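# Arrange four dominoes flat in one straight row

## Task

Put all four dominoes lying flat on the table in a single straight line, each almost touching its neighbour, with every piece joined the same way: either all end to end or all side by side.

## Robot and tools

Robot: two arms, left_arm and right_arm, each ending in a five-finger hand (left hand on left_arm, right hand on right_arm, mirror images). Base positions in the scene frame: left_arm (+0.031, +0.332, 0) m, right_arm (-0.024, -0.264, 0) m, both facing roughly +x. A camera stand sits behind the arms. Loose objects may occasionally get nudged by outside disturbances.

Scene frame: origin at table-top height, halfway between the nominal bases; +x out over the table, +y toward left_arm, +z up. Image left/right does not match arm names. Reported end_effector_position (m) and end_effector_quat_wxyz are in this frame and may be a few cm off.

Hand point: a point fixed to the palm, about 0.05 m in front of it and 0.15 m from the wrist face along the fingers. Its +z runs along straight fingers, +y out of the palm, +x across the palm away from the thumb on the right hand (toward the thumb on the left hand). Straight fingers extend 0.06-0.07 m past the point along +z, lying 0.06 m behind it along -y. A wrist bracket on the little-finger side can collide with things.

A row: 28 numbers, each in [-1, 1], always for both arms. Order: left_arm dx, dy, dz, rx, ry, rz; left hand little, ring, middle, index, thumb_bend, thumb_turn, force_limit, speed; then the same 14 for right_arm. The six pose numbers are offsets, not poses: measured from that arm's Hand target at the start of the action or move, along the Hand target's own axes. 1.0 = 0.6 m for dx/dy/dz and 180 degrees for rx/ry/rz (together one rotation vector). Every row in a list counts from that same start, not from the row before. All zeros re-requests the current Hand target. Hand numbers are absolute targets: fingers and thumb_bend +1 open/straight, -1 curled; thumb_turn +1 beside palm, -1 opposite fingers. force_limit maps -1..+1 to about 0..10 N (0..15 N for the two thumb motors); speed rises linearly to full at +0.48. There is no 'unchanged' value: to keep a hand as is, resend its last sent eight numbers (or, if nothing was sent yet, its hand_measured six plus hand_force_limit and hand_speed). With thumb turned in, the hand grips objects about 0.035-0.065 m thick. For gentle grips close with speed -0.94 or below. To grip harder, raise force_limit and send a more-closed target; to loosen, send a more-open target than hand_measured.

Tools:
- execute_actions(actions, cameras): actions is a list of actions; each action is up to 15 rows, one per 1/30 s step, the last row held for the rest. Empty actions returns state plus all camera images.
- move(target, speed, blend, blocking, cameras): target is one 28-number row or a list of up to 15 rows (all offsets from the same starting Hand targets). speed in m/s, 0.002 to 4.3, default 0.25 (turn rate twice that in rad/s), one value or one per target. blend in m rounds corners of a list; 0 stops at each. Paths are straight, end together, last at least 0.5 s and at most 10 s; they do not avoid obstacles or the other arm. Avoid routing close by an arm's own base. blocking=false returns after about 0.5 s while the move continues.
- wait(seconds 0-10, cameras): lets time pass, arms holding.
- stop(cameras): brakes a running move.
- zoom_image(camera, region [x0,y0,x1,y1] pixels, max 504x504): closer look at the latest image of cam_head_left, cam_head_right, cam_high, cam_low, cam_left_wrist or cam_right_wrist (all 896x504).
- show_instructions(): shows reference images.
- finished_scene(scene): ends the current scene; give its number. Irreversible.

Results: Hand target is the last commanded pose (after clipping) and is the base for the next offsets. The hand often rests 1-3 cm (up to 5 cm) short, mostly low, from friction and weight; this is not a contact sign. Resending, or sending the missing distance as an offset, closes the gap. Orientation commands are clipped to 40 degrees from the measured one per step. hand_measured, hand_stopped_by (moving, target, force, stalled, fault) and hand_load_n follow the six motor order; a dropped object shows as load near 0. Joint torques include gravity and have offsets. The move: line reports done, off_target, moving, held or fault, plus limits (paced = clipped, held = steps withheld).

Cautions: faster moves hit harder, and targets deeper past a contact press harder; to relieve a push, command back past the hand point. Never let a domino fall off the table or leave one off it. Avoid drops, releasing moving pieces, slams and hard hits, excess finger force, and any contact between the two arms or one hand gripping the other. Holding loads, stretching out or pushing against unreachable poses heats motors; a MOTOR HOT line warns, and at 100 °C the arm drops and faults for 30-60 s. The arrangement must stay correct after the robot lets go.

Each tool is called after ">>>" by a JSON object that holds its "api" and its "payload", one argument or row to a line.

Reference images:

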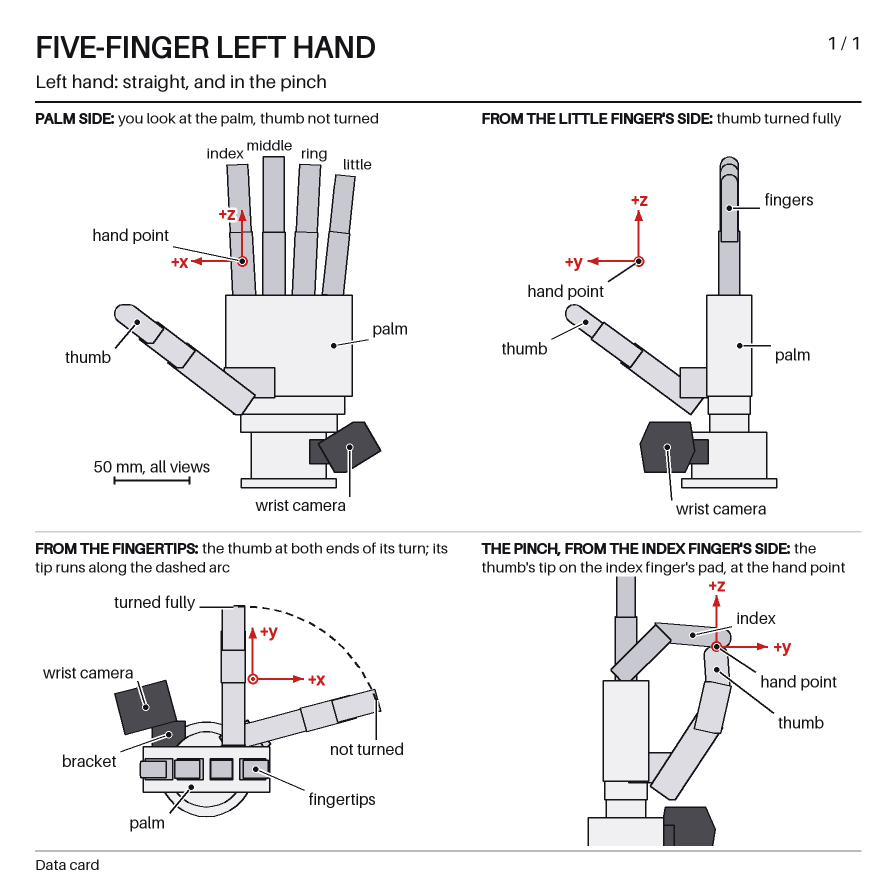

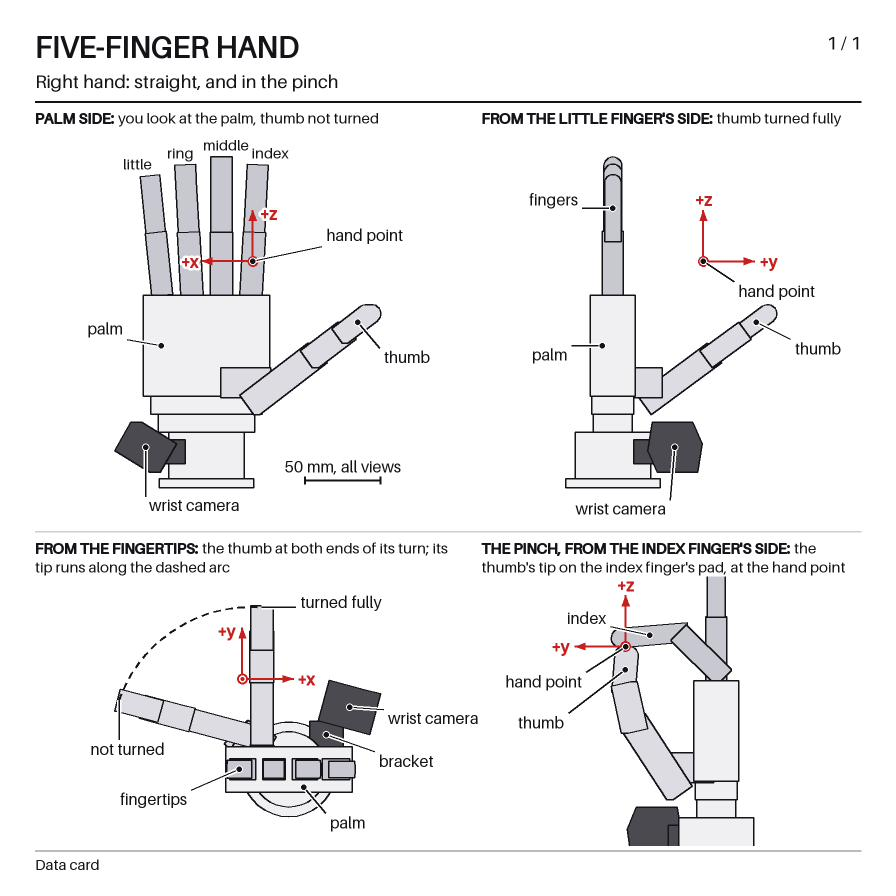

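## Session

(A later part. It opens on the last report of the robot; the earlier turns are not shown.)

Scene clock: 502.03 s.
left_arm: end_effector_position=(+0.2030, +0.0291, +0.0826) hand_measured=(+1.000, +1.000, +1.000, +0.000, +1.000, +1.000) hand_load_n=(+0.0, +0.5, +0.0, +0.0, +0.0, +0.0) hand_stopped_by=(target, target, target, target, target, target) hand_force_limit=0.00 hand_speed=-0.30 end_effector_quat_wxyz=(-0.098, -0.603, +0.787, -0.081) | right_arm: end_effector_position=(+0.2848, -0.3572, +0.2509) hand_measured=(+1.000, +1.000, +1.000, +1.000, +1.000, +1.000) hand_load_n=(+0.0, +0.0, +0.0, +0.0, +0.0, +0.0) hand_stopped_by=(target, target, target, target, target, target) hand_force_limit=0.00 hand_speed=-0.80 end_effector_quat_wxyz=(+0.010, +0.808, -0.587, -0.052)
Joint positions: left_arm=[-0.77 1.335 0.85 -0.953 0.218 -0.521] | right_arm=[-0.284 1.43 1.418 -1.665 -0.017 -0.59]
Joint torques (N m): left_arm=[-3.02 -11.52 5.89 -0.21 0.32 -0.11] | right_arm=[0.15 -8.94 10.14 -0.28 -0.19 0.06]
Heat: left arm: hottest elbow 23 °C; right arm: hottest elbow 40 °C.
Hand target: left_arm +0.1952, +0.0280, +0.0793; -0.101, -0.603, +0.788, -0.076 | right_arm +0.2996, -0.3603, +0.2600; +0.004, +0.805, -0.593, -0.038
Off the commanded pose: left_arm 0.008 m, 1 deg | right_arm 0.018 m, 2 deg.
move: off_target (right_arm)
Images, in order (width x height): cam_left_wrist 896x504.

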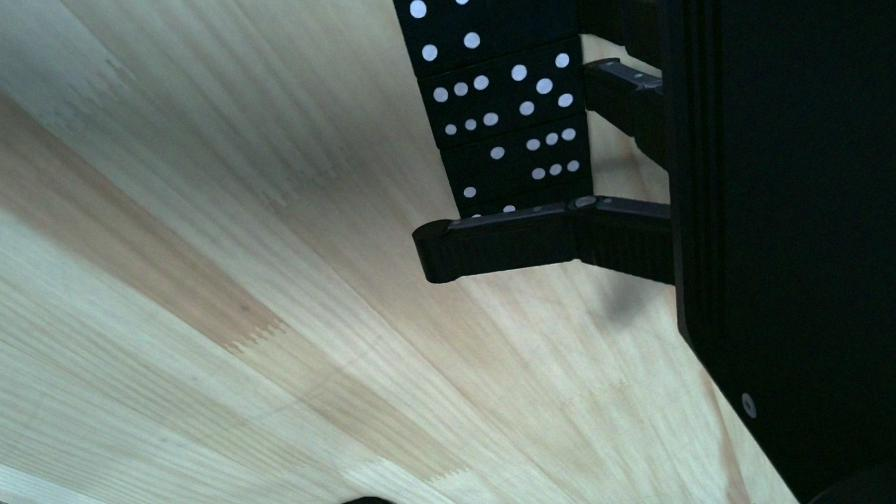

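>>> {"api": "move", "payload": {
  "target": [0,0.004,0,0,0,0,1,1,1,0,1,1,0,-0.3,0,0,0,0,0,0,1,1,1,1,1,1,0,-0.8],
  "speed": 0.05,
  "cameras": ["cam_left_wrist"]
}}

>>> {"api": "zoom_image", "payload": {
  "camera": "cam_left_wrist",
  "region": [360, 0, 660, 230]
}}

Scene clock: 506.53 s.
left_arm: end_effector_position=(+0.2004, +0.0296, +0.0827) hand_measured=(+1.000, +1.000, +1.000, +0.000, +1.000, +1.000) hand_load_n=(+0.0, +0.0, +0.0, +0.0, +0.0, -0.5) hand_stopped_by=(target, target, target, target, target, target) hand_force_limit=0.00 hand_speed=-0.30 end_effector_quat_wxyz=(-0.098, -0.603, +0.787, -0.080) | right_arm: end_effector_position=(+0.2848, -0.3572, +0.2509) hand_measured=(+1.000, +1.000, +1.000, +1.000, +1.000, +1.000) hand_load_n=(+0.0, +0.0, +0.0, +0.0, -0.5, +0.0) hand_stopped_by=(target, target, target, target, target, target) hand_force_limit=0.00 hand_speed=-0.80 end_effector_quat_wxyz=(+0.010, +0.808, -0.587, -0.052)
Joint positions: left_arm=[-0.774 1.329 0.845 -0.953 0.218 -0.525] | right_arm=[-0.284 1.43 1.418 -1.665 -0.017 -0.59]
Joint torques (N m): left_arm=[-2.73 -11.11 5.87 -0.09 0.31 -0.13] | right_arm=[-0.03 -8.88 10.18 -0.18 -0.16 0.05]
Heat: left arm: hottest elbow 23 °C; right arm: hottest elbow 40 °C.
Hand target: left_arm +0.1928, +0.0286, +0.0793; -0.101, -0.603, +0.788, -0.076 | right_arm +0.2996, -0.3603, +0.2600; +0.004, +0.805, -0.593, -0.038
Off the commanded pose: left_arm 0.008 m, 1 deg | right_arm 0.018 m, 2 deg.
move: off_target (right_arm)
Images, in order (width x height): cam_left_wrist 896x504.

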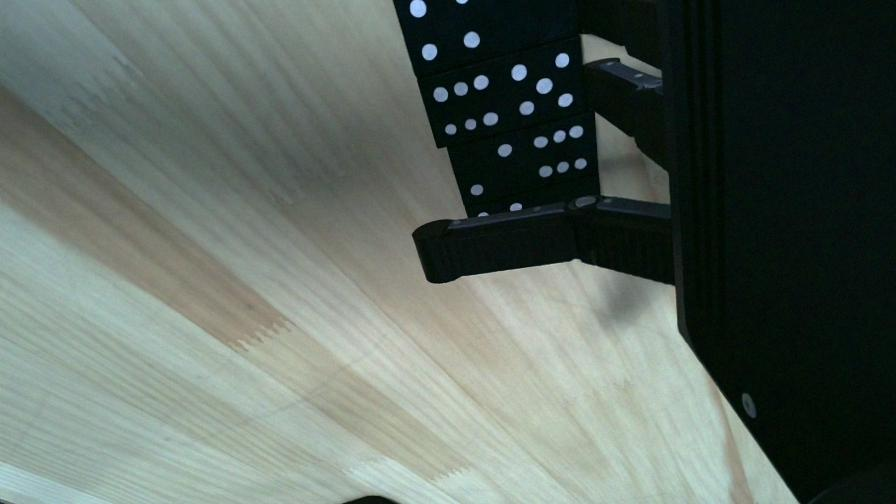

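Scaled by 1.680 from the camera's 896x504 image, which has a finer 1280x720 frame.

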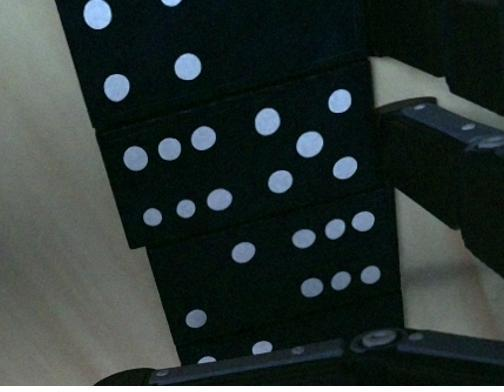

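>>> {"api": "move", "payload": {
  "target": [
    [0,-0.04,0,0,0,0,1,1,1,0,1,1,0,-0.3,0,0,0,0,0,0,1,1,1,1,1,1,0,-0.8],
    [0.0811,-0.0833,-0.146,0,0,0,1,1,1,0,1,1,0,-0.3,0,0,0,0,0,0,1,1,1,1,1,1,0,-0.8],
    [-0.1369,0.1,-0.2682,0,0,0,1,1,1,0,1,1,0,-0.3,0,0,0,0,0,0,1,1,1,1,1,1,0,-0.8]
  ],
  "speed": [0.05,0.12,0.35],
  "cameras": ["cam_head_left","cam_head_right"]
}}

>>> {"api": "zoom_image", "payload": {
  "camera": "cam_head_left",
  "region": [410, 355, 470, 415]
}}

Scene clock: 525.57 s.
left_arm: end_effector_position=(+0.1661, +0.1566, +0.2131) hand_measured=(+1.000, +1.000, +1.000, +0.000, +1.000, +1.000) hand_load_n=(+0.0, +0.0, +0.0, +0.0, +0.0, +0.0) hand_stopped_by=(target, target, target, target, target, target) hand_force_limit=0.00 hand_speed=-0.30 end_effector_quat_wxyz=(-0.099, -0.603, +0.788, -0.077) | right_arm: end_effector_position=(+0.2848, -0.3572, +0.2509) hand_measured=(+1.000, +1.000, +1.000, +1.000, +1.000, +1.000) hand_load_n=(+0.0, +0.0, +0.0, +0.0, +0.0, +0.0) hand_stopped_by=(target, target, target, target, target, target) hand_force_limit=0.00 hand_speed=-0.80 end_effector_quat_wxyz=(+0.010, +0.808, -0.587, -0.052)
Joint positions: left_arm=[-0.495 0.949 0.921 -1.483 0.245 -0.237] | right_arm=[-0.284 1.43 1.418 -1.665 -0.017 -0.59]
Joint torques (N m): left_arm=[-0.26 -6.48 7.65 -0.96 0.37 0.18] | right_arm=[0.21 -9 10.22 -0.31 -0.16 0.04]
Heat: left arm: hottest elbow 23 °C; right arm: hottest elbow 40 °C.
Hand target: left_arm +0.1664, +0.1598, +0.2146; -0.101, -0.603, +0.788, -0.076 | right_arm +0.2996, -0.3603, +0.2600; +0.004, +0.805, -0.593, -0.038
Off the commanded pose: left_arm 0.004 m, 0 deg | right_arm 0.018 m, 2 deg.
move: off_target (right_arm)
Images, in order (width x height): cam_head_left 896x504, cam_head_right 896x504.

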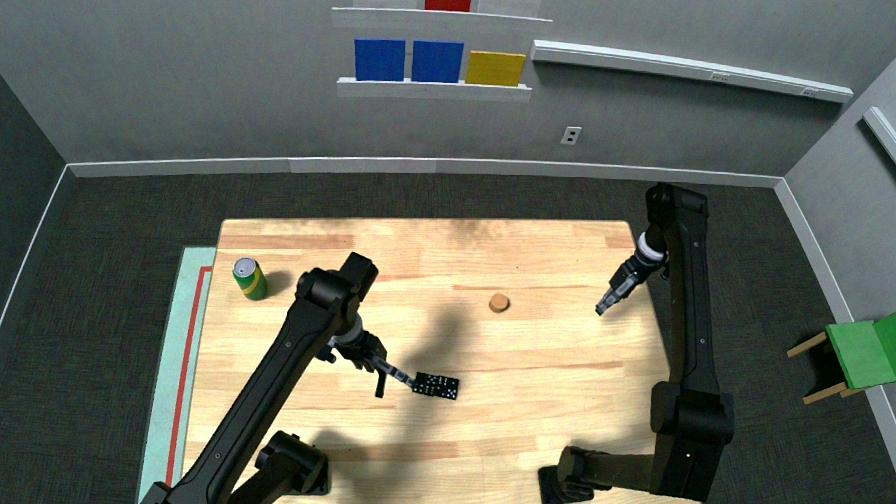

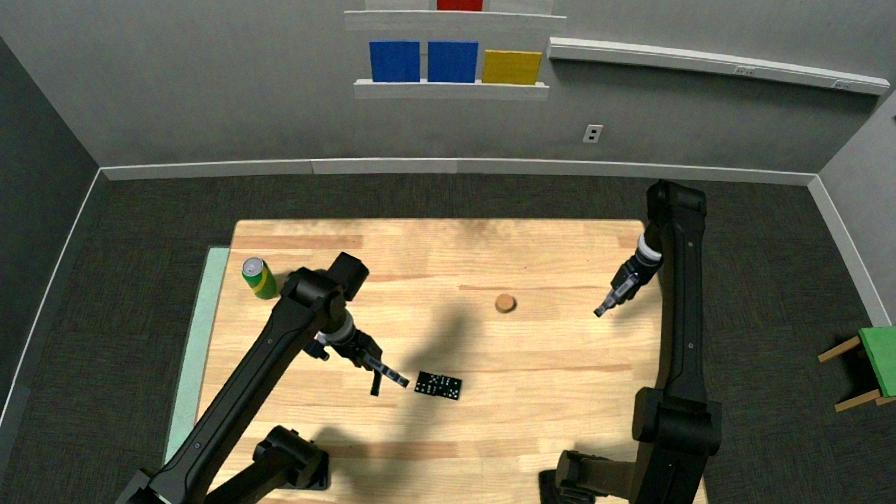

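Scaled by 8.400 from the camera's 896x504 image, which has a finer 1280x720 frame.

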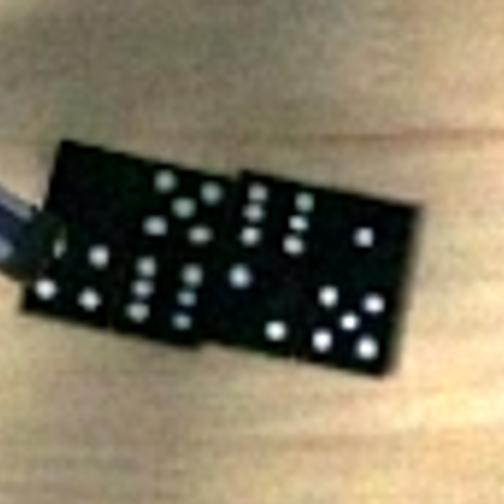

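>>> {"api": "move", "payload": {
  "target": [
    [0.2486,-0.1549,0.1588,0.00084,0,-0.00323,1,1,1,0,1,1,0,-0.3,0,0,0,0,0,0,1,1,1,1,1,1,0,-0.8],
    [0.2162,-0.1549,0.283,0.00084,0,-0.00323,1,1,1,0,1,1,0,-0.3,0,0,0,0,0,0,1,1,1,1,1,1,0,-0.8]
  ],
  "speed": [0.2,0.08],
  "cameras": ["cam_left_wrist"]
}}

Scene clock: 551.33 s.
left_arm: end_effector_position=(+0.2142, -0.0224, +0.0887) hand_measured=(+1.000, +1.000, +1.000, +0.000, +1.000, +1.000) hand_load_n=(+0.0, +0.0, +0.0, +0.0, +0.0, +0.0) hand_stopped_by=(target, target, target, target, target, target) hand_force_limit=0.00 hand_speed=-0.30 end_effector_quat_wxyz=(-0.100, -0.606, +0.785, -0.080) | right_arm: end_effector_position=(+0.2848, -0.3572, +0.2509) hand_measured=(+1.000, +1.000, +1.000, +1.000, +1.000, +1.000) hand_load_n=(+0.0, +0.0, +0.0, +0.0, +0.0, +0.0) hand_stopped_by=(target, target, target, target, target, target) hand_force_limit=0.00 hand_speed=-0.80 end_effector_quat_wxyz=(+0.010, +0.808, -0.587, -0.052)
Joint positions: left_arm=[-0.842 1.441 0.972 -0.953 0.211 -0.602] | right_arm=[-0.284 1.43 1.418 -1.665 -0.017 -0.59]
Joint torques (N m): left_arm=[-2.73 -11.69 6.87 0.18 0.14 -0.11] | right_arm=[0.21 -8.76 10.24 -0.28 -0.15 0.05]
Heat: left arm: hottest elbow 23 °C; right arm: hottest elbow 40 °C.
Hand target: left_arm +0.2121, -0.0267, +0.0826; -0.100, -0.607, +0.785, -0.077 | right_arm +0.2996, -0.3603, +0.2600; +0.004, +0.805, -0.593, -0.038
Off the commanded pose: left_arm 0.008 m, 0 deg | right_arm 0.018 m, 2 deg.
move: off_target (right_arm)
Images, in order (width x height): cam_left_wrist 896x504.

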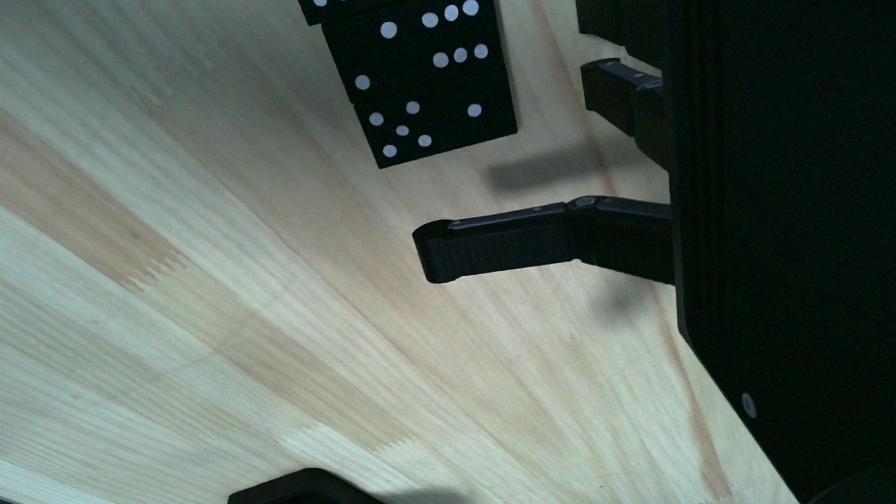

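>>> {"api": "move", "payload": {
  "target": [-0.0017,0.03,0.0065,0,0,0,1,1,1,0,1,1,0,-0.3,0,0,0,0,0,0,1,1,1,1,1,1,0,-0.8],
  "speed": 0.07,
  "cameras": ["cam_left_wrist"]
}}

>>> {"api": "zoom_image", "payload": {
  "camera": "cam_left_wrist",
  "region": [360, 0, 660, 230]
}}

Scene clock: 556.87 s.
left_arm: end_effector_position=(+0.2031, -0.0213, +0.0833) hand_measured=(+1.000, +1.000, +1.000, +0.000, +1.000, +1.000) hand_load_n=(+0.0, +0.0, +0.0, +0.0, +0.0, +0.0) hand_stopped_by=(target, target, target, target, target, target) hand_force_limit=0.00 hand_speed=-0.30 end_effector_quat_wxyz=(-0.099, -0.607, +0.784, -0.082) | right_arm: end_effector_position=(+0.2848, -0.3572, +0.2509) hand_measured=(+1.000, +1.000, +1.000, +1.000, +1.000, +1.000) hand_load_n=(+0.0, +0.0, +0.0, +0.0, +0.0, +0.0) hand_stopped_by=(target, target, target, target, target, target) hand_force_limit=0.00 hand_speed=-0.80 end_effector_quat_wxyz=(+0.010, +0.808, -0.587, -0.052)
Joint positions: left_arm=[-0.863 1.423 0.937 -0.928 0.205 -0.627] | right_arm=[-0.284 1.43 1.418 -1.665 -0.017 -0.59]
Joint torques (N m): left_arm=[-3.43 -12.92 5.98 -0.17 0.23 -0.08] | right_arm=[0.32 -9.17 10.14 -0.29 -0.16 0.04]
Heat: left arm: hottest elbow 23 °C; right arm: hottest elbow 40 °C.
Hand target: left_arm +0.1947, -0.0220, +0.0784; -0.100, -0.607, +0.785, -0.077 | right_arm +0.2996, -0.3603, +0.2600; +0.004, +0.805, -0.593, -0.038
Off the commanded pose: left_arm 0.010 m, 1 deg | right_arm 0.018 m, 2 deg.
move: off_target (right_arm)
Images, in order (width x height): cam_left_wrist 896x504.

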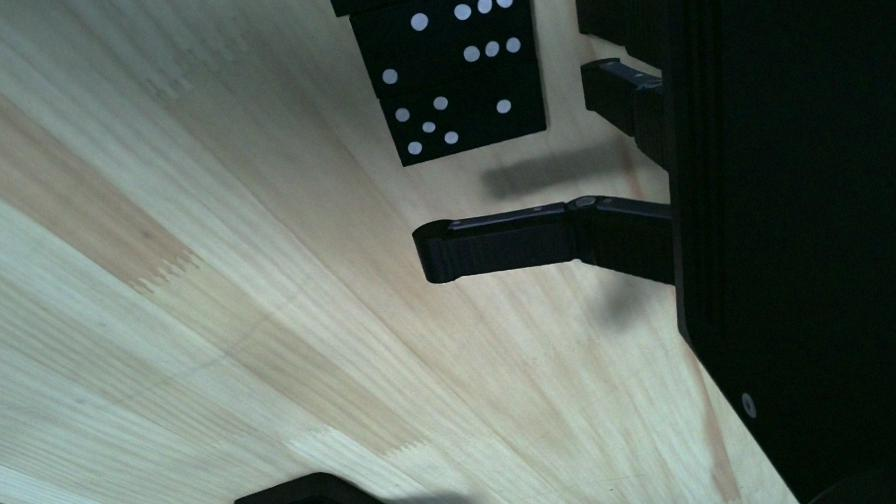

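Scaled by 1.680 from the camera's 896x504 image, which has a finer 1280x720 frame.

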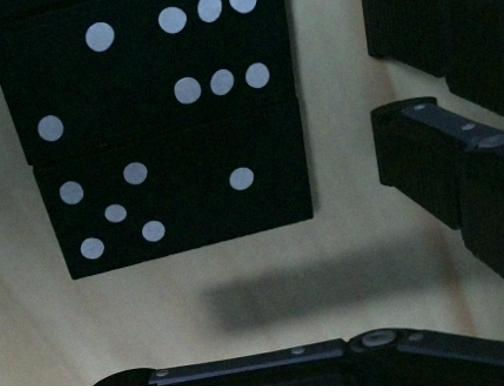

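>>> {"api": "move", "payload": {
  "target": [0.003,0.0175,0.001,0,0,0,1,1,1,0,1,1,0,-0.3,0,0,0,0,0,0,1,1,1,1,1,1,0,-0.8],
  "speed": 0.06,
  "cameras": ["cam_left_wrist"]
}}

>>> {"api": "zoom_image", "payload": {
  "camera": "cam_left_wrist",
  "region": [360, 0, 660, 230]
}}

Scene clock: 562.17 s.
left_arm: end_effector_position=(+0.1926, -0.0211, +0.0833) hand_measured=(+1.000, +1.000, +1.000, +0.000, +1.000, +1.000) hand_load_n=(+0.0, +0.0, +0.0, +0.0, -0.5, +0.0) hand_stopped_by=(target, target, target, target, target, target) hand_force_limit=0.00 hand_speed=-0.30 end_effector_quat_wxyz=(-0.099, -0.607, +0.784, -0.083) | right_arm: end_effector_position=(+0.2848, -0.3572, +0.2509) hand_measured=(+1.000, +1.000, +1.000, +1.000, +1.000, +1.000) hand_load_n=(+0.0, +0.0, +0.0, +0.0, +0.0, +0.0) hand_stopped_by=(target, target, target, target, target, target) hand_force_limit=0.00 hand_speed=-0.80 end_effector_quat_wxyz=(+0.010, +0.808, -0.587, -0.052)
Joint positions: left_arm=[-0.884 1.404 0.918 -0.922 0.202 -0.648] | right_arm=[-0.284 1.43 1.418 -1.665 -0.017 -0.59]
Joint torques (N m): left_arm=[-3.19 -11.93 5.82 -0.14 0.18 -0.12] | right_arm=[0.15 -8.94 10.14 -0.21 -0.16 0.04]
Heat: left arm: hottest elbow 23 °C; right arm: hottest elbow 40 °C.
Hand target: left_arm +0.1840, -0.0213, +0.0784; -0.100, -0.607, +0.785, -0.077 | right_arm +0.2996, -0.3603, +0.2600; +0.004, +0.805, -0.593, -0.038
Off the commanded pose: left_arm 0.010 m, 1 deg | right_arm 0.018 m, 2 deg.
move: off_target (right_arm)
Images, in order (width x height): cam_left_wrist 896x504.

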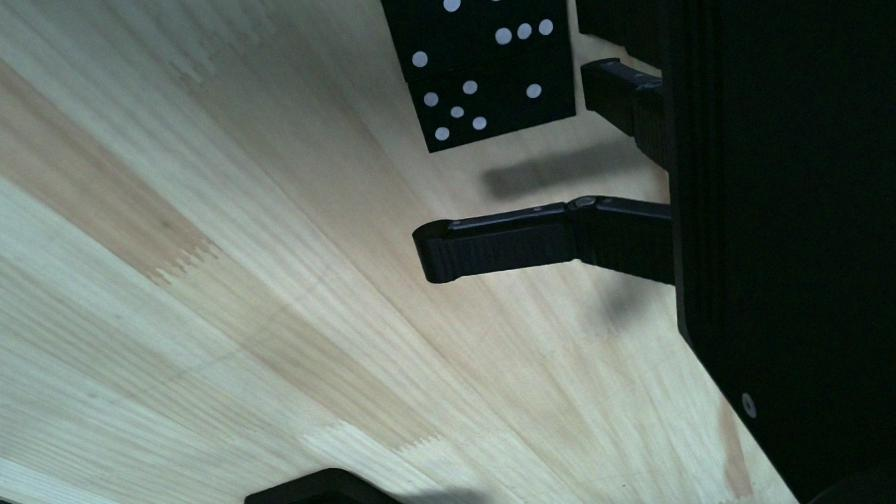

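Scaled by 1.680 from the camera's 896x504 image, which has a finer 1280x720 frame.

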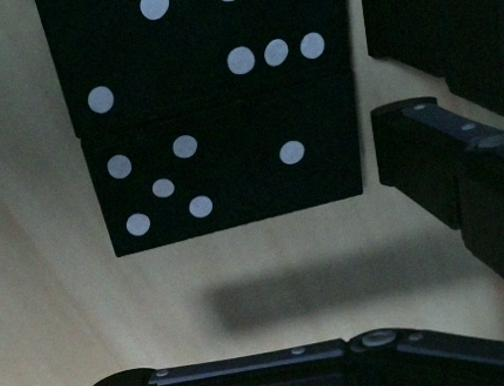

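>>> {"api": "move", "payload": {
  "target": [0,0.0065,0,0,0,0,1,1,1,0,1,1,0,-0.3,0,0,0,0,0,0,1,1,1,1,1,1,0,-0.8],
  "speed": 0.05,
  "cameras": ["cam_left_wrist"]
}}

>>> {"api": "zoom_image", "payload": {
  "camera": "cam_left_wrist",
  "region": [360, 0, 660, 230]
}}

Scene clock: 568.07 s.
left_arm: end_effector_position=(+0.1888, -0.0204, +0.0832) hand_measured=(+1.000, +1.000, +1.000, +0.000, +1.000, +1.000) hand_load_n=(+0.0, +0.0, +0.0, +0.0, +0.0, +0.0) hand_stopped_by=(target, target, target, target, target, target) hand_force_limit=0.00 hand_speed=-0.30 end_effector_quat_wxyz=(-0.099, -0.607, +0.784, -0.083) | right_arm: end_effector_position=(+0.2848, -0.3572, +0.2509) hand_measured=(+1.000, +1.000, +1.000, +1.000, +1.000, +1.000) hand_load_n=(+0.0, +0.5, +0.0, +0.0, +0.0, +0.0) hand_stopped_by=(target, target, target, target, target, target) hand_force_limit=0.00 hand_speed=-0.80 end_effector_quat_wxyz=(+0.010, +0.808, -0.587, -0.052)
Joint positions: left_arm=[-0.89 1.396 0.91 -0.92 0.201 -0.654] | right_arm=[-0.284 1.43 1.418 -1.665 -0.017 -0.59]
Joint torques (N m): left_arm=[-3.14 -12.92 5.74 -0.24 0.2 -0.1] | right_arm=[0.21 -8.88 10.21 -0.23 -0.17 0.04]
Heat: left arm: hottest elbow 23 °C; right arm: hottest elbow 40 °C.
Hand target: left_arm +0.1802, -0.0203, +0.0784; -0.100, -0.607, +0.785, -0.077 | right_arm +0.2996, -0.3603, +0.2600; +0.004, +0.805, -0.593, -0.038
Off the commanded pose: left_arm 0.010 m, 1 deg | right_arm 0.018 m, 2 deg.
move: off_target (right_arm)
Images, in order (width x height): cam_left_wrist 896x504.

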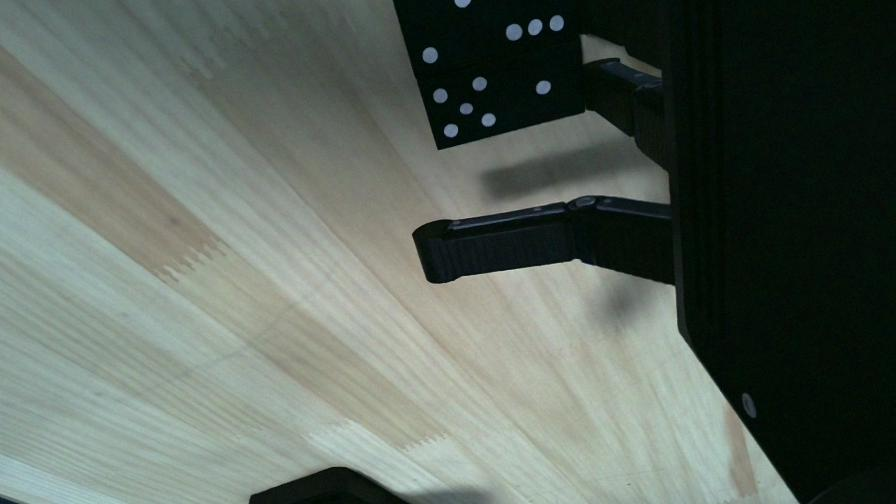

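Scaled by 1.680 from the camera's 896x504 image, which has a finer 1280x720 frame.

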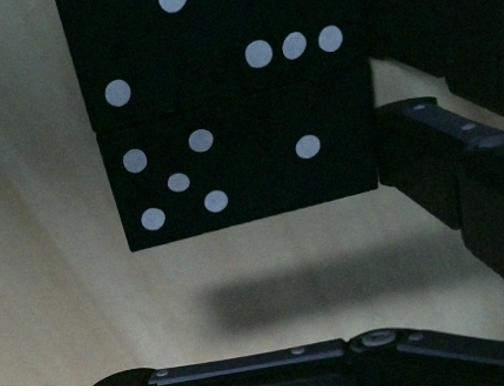

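>>> {"api": "move", "payload": {
  "target": [0,0.0048,0,0,0,0,1,1,1,0,1,1,0,-0.3,0,0,0,0,0,0,1,1,1,1,1,1,0,-0.8],
  "speed": 0.05,
  "cameras": ["cam_left_wrist"]
}}

>>> {"api": "zoom_image", "payload": {
  "camera": "cam_left_wrist",
  "region": [360, 0, 660, 230]
}}

Scene clock: 572.50 s.
left_arm: end_effector_position=(+0.1861, -0.0199, +0.0833) hand_measured=(+1.000, +1.000, +1.000, +0.000, +1.000, +1.000) hand_load_n=(+0.0, +0.0, +0.0, +0.5, +0.0, +0.0) hand_stopped_by=(target, target, target, target, target, target) hand_force_limit=0.00 hand_speed=-0.30 end_effector_quat_wxyz=(-0.099, -0.607, +0.784, -0.084) | right_arm: end_effector_position=(+0.2848, -0.3572, +0.2509) hand_measured=(+1.000, +1.000, +1.000, +1.000, +1.000, +1.000) hand_load_n=(+0.0, +0.0, +0.0, +0.0, +0.0, +0.0) hand_stopped_by=(target, target, target, target, target, target) hand_force_limit=0.00 hand_speed=-0.80 end_effector_quat_wxyz=(+0.010, +0.808, -0.587, -0.052)
Joint positions: left_arm=[-0.895 1.39 0.903 -0.918 0.201 -0.658] | right_arm=[-0.284 1.43 1.418 -1.665 -0.017 -0.59]
Joint torques (N m): left_arm=[-3.43 -12.22 5.86 -0.2 0.15 -0.12] | right_arm=[0.15 -8.82 10.15 -0.31 -0.18 0.04]
Heat: left arm: hottest elbow 23 °C; right arm: hottest elbow 40 °C.
Hand target: left_arm +0.1775, -0.0197, +0.0784; -0.100, -0.607, +0.785, -0.077 | right_arm +0.2996, -0.3603, +0.2600; +0.004, +0.805, -0.593, -0.038
Off the commanded pose: left_arm 0.010 m, 1 deg | right_arm 0.018 m, 2 deg.
move: off_target (right_arm)
Images, in order (width x height): cam_left_wrist 896x504.

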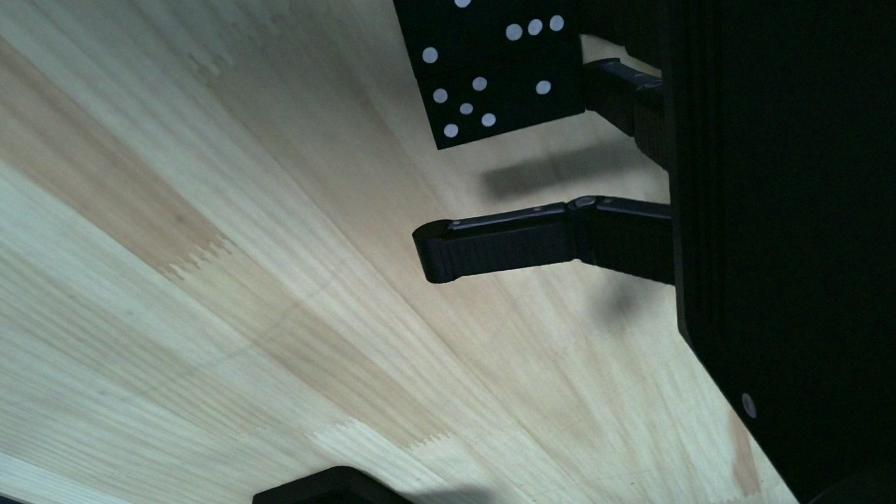

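Scaled by 1.680 from the camera's 896x504 image, which has a finer 1280x720 frame.

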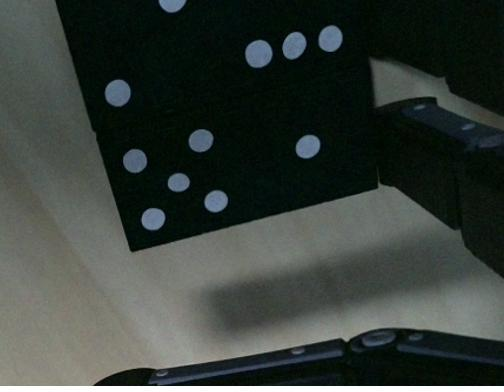

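>>> {"api": "move", "payload": {
  "target": [
    [0,-0.04,0,0,0,0,1,1,1,0,1,1,0,-0.3,0,0,0,0,0,0,1,1,1,1,1,1,0,-0.8],
    [0.0811,-0.0833,-0.146,0,0,0,1,1,1,0,1,1,0,-0.3,0,0,0,0,0,0,1,1,1,1,1,1,0,-0.8],
    [-0.2828,0.1083,-0.3062,0,0,0,1,1,1,0,1,1,0,-0.3,0,0,0,0,0,0,1,1,1,1,1,1,0,-0.8]
  ],
  "speed": [0.05,0.12,0.35],
  "cameras": ["cam_head_left","cam_head_right"]
}}

>>> {"api": "zoom_image", "payload": {
  "camera": "cam_head_left",
  "region": [410, 355, 470, 415]
}}

>>> {"api": "zoom_image", "payload": {
  "camera": "cam_head_right",
  "region": [408, 355, 468, 415]
}}

Scene clock: 584.30 s.
left_arm: end_effector_position=(+0.1656, +0.1981, +0.2106) hand_measured=(+1.000, +1.000, +1.000, +0.000, +1.000, +1.000) hand_load_n=(+0.0, +0.0, +0.0, +0.0, +0.0, +0.0) hand_stopped_by=(target, target, target, target, target, target) hand_force_limit=0.00 hand_speed=-0.30 end_effector_quat_wxyz=(-0.099, -0.607, +0.785, -0.076) | right_arm: end_effector_position=(+0.2848, -0.3572, +0.2509) hand_measured=(+1.000, +1.000, +1.000, +1.000, +1.000, +1.000) hand_load_n=(+0.0, +0.0, +0.0, +0.0, +0.0, +0.0) hand_stopped_by=(target, target, target, target, target, target) hand_force_limit=0.00 hand_speed=-0.80 end_effector_quat_wxyz=(+0.010, +0.808, -0.587, -0.052)
Joint positions: left_arm=[-0.332 0.906 0.892 -1.538 0.25 -0.079] | right_arm=[-0.284 1.43 1.418 -1.665 -0.017 -0.59]
Joint torques (N m): left_arm=[-0.56 -4.66 8.29 -1.02 0.35 0.15] | right_arm=[0.32 -8.88 10.11 -0.31 -0.17 0.04]
Heat: left arm: hottest elbow 23 °C; right arm: hottest elbow 41 °C.
Hand target: left_arm +0.1675, +0.2002, +0.2140; -0.100, -0.607, +0.785, -0.077 | right_arm +0.2996, -0.3603, +0.2600; +0.004, +0.805, -0.593, -0.038
Off the commanded pose: left_arm 0.004 m, 0 deg | right_arm 0.018 m, 2 deg.
move: off_target (right_arm)
Images, in order (width x height): cam_head_left 896x504, cam_head_right 896x504.

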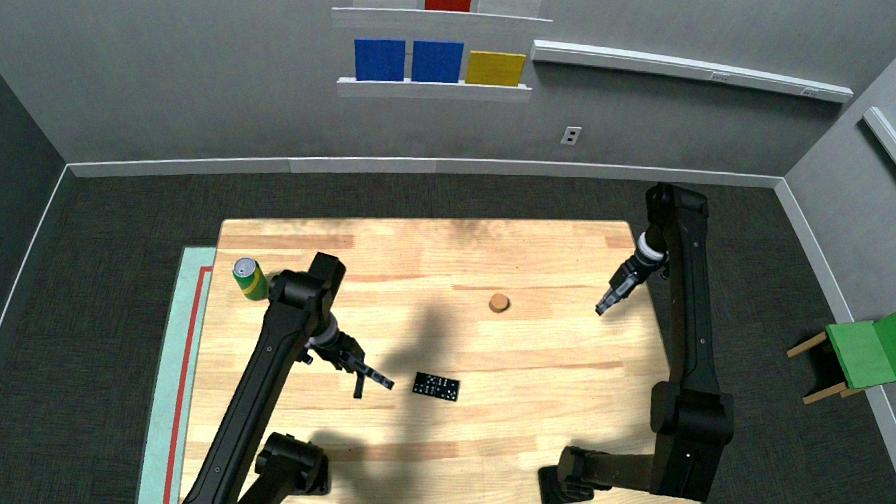

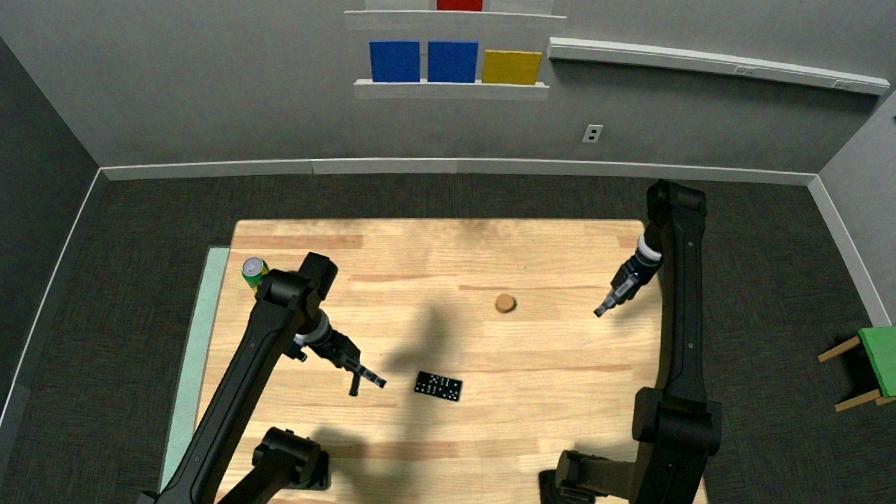

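Scaled by 8.400 from the camera's 896x504 image, which has a finer 1280x720 frame.

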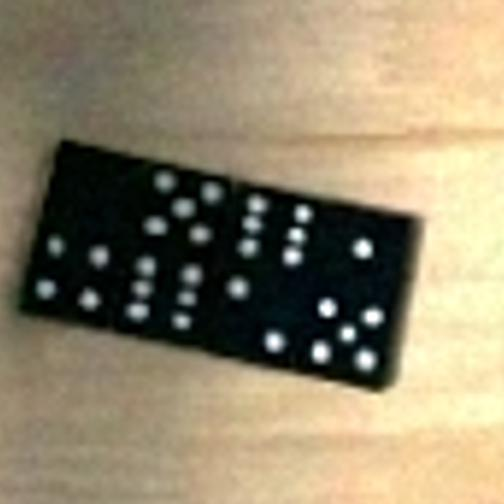

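Scaled by 8.400 from the camera's 896x504 image, which has a finer 1280x720 frame.

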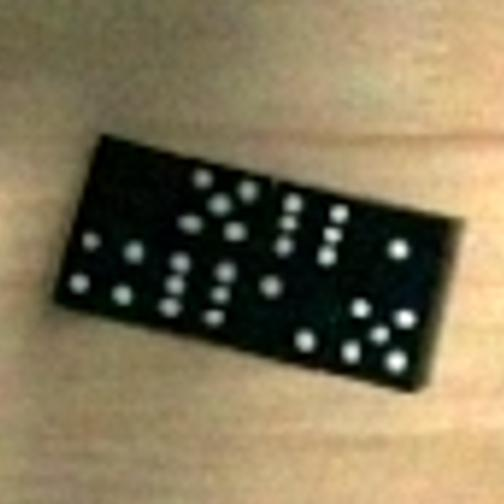

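>>> {"api": "zoom_image", "payload": {
  "camera": "cam_head_left",
  "region": [412, 368, 442, 398]
}}

>>> {"api": "zoom_image", "payload": {
  "camera": "cam_head_left",
  "region": [432, 374, 462, 404]
}}

Scaled by 16.800 from the camera's 896x504 image, which has a finer 1280x720 frame.

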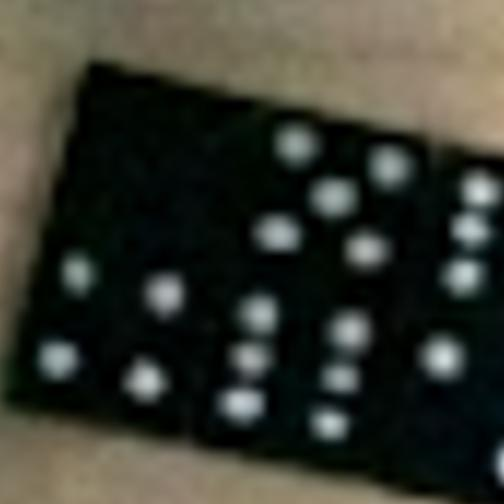

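Scaled by 16.800 from the camera's 896x504 image, which has a finer 1280x720 frame.

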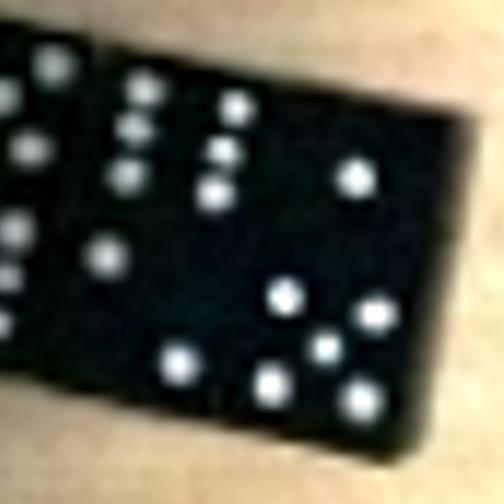

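>>> {"api": "finished_scene", "payload": {
  "scene": 3
}}

The scene is finished: the task was done.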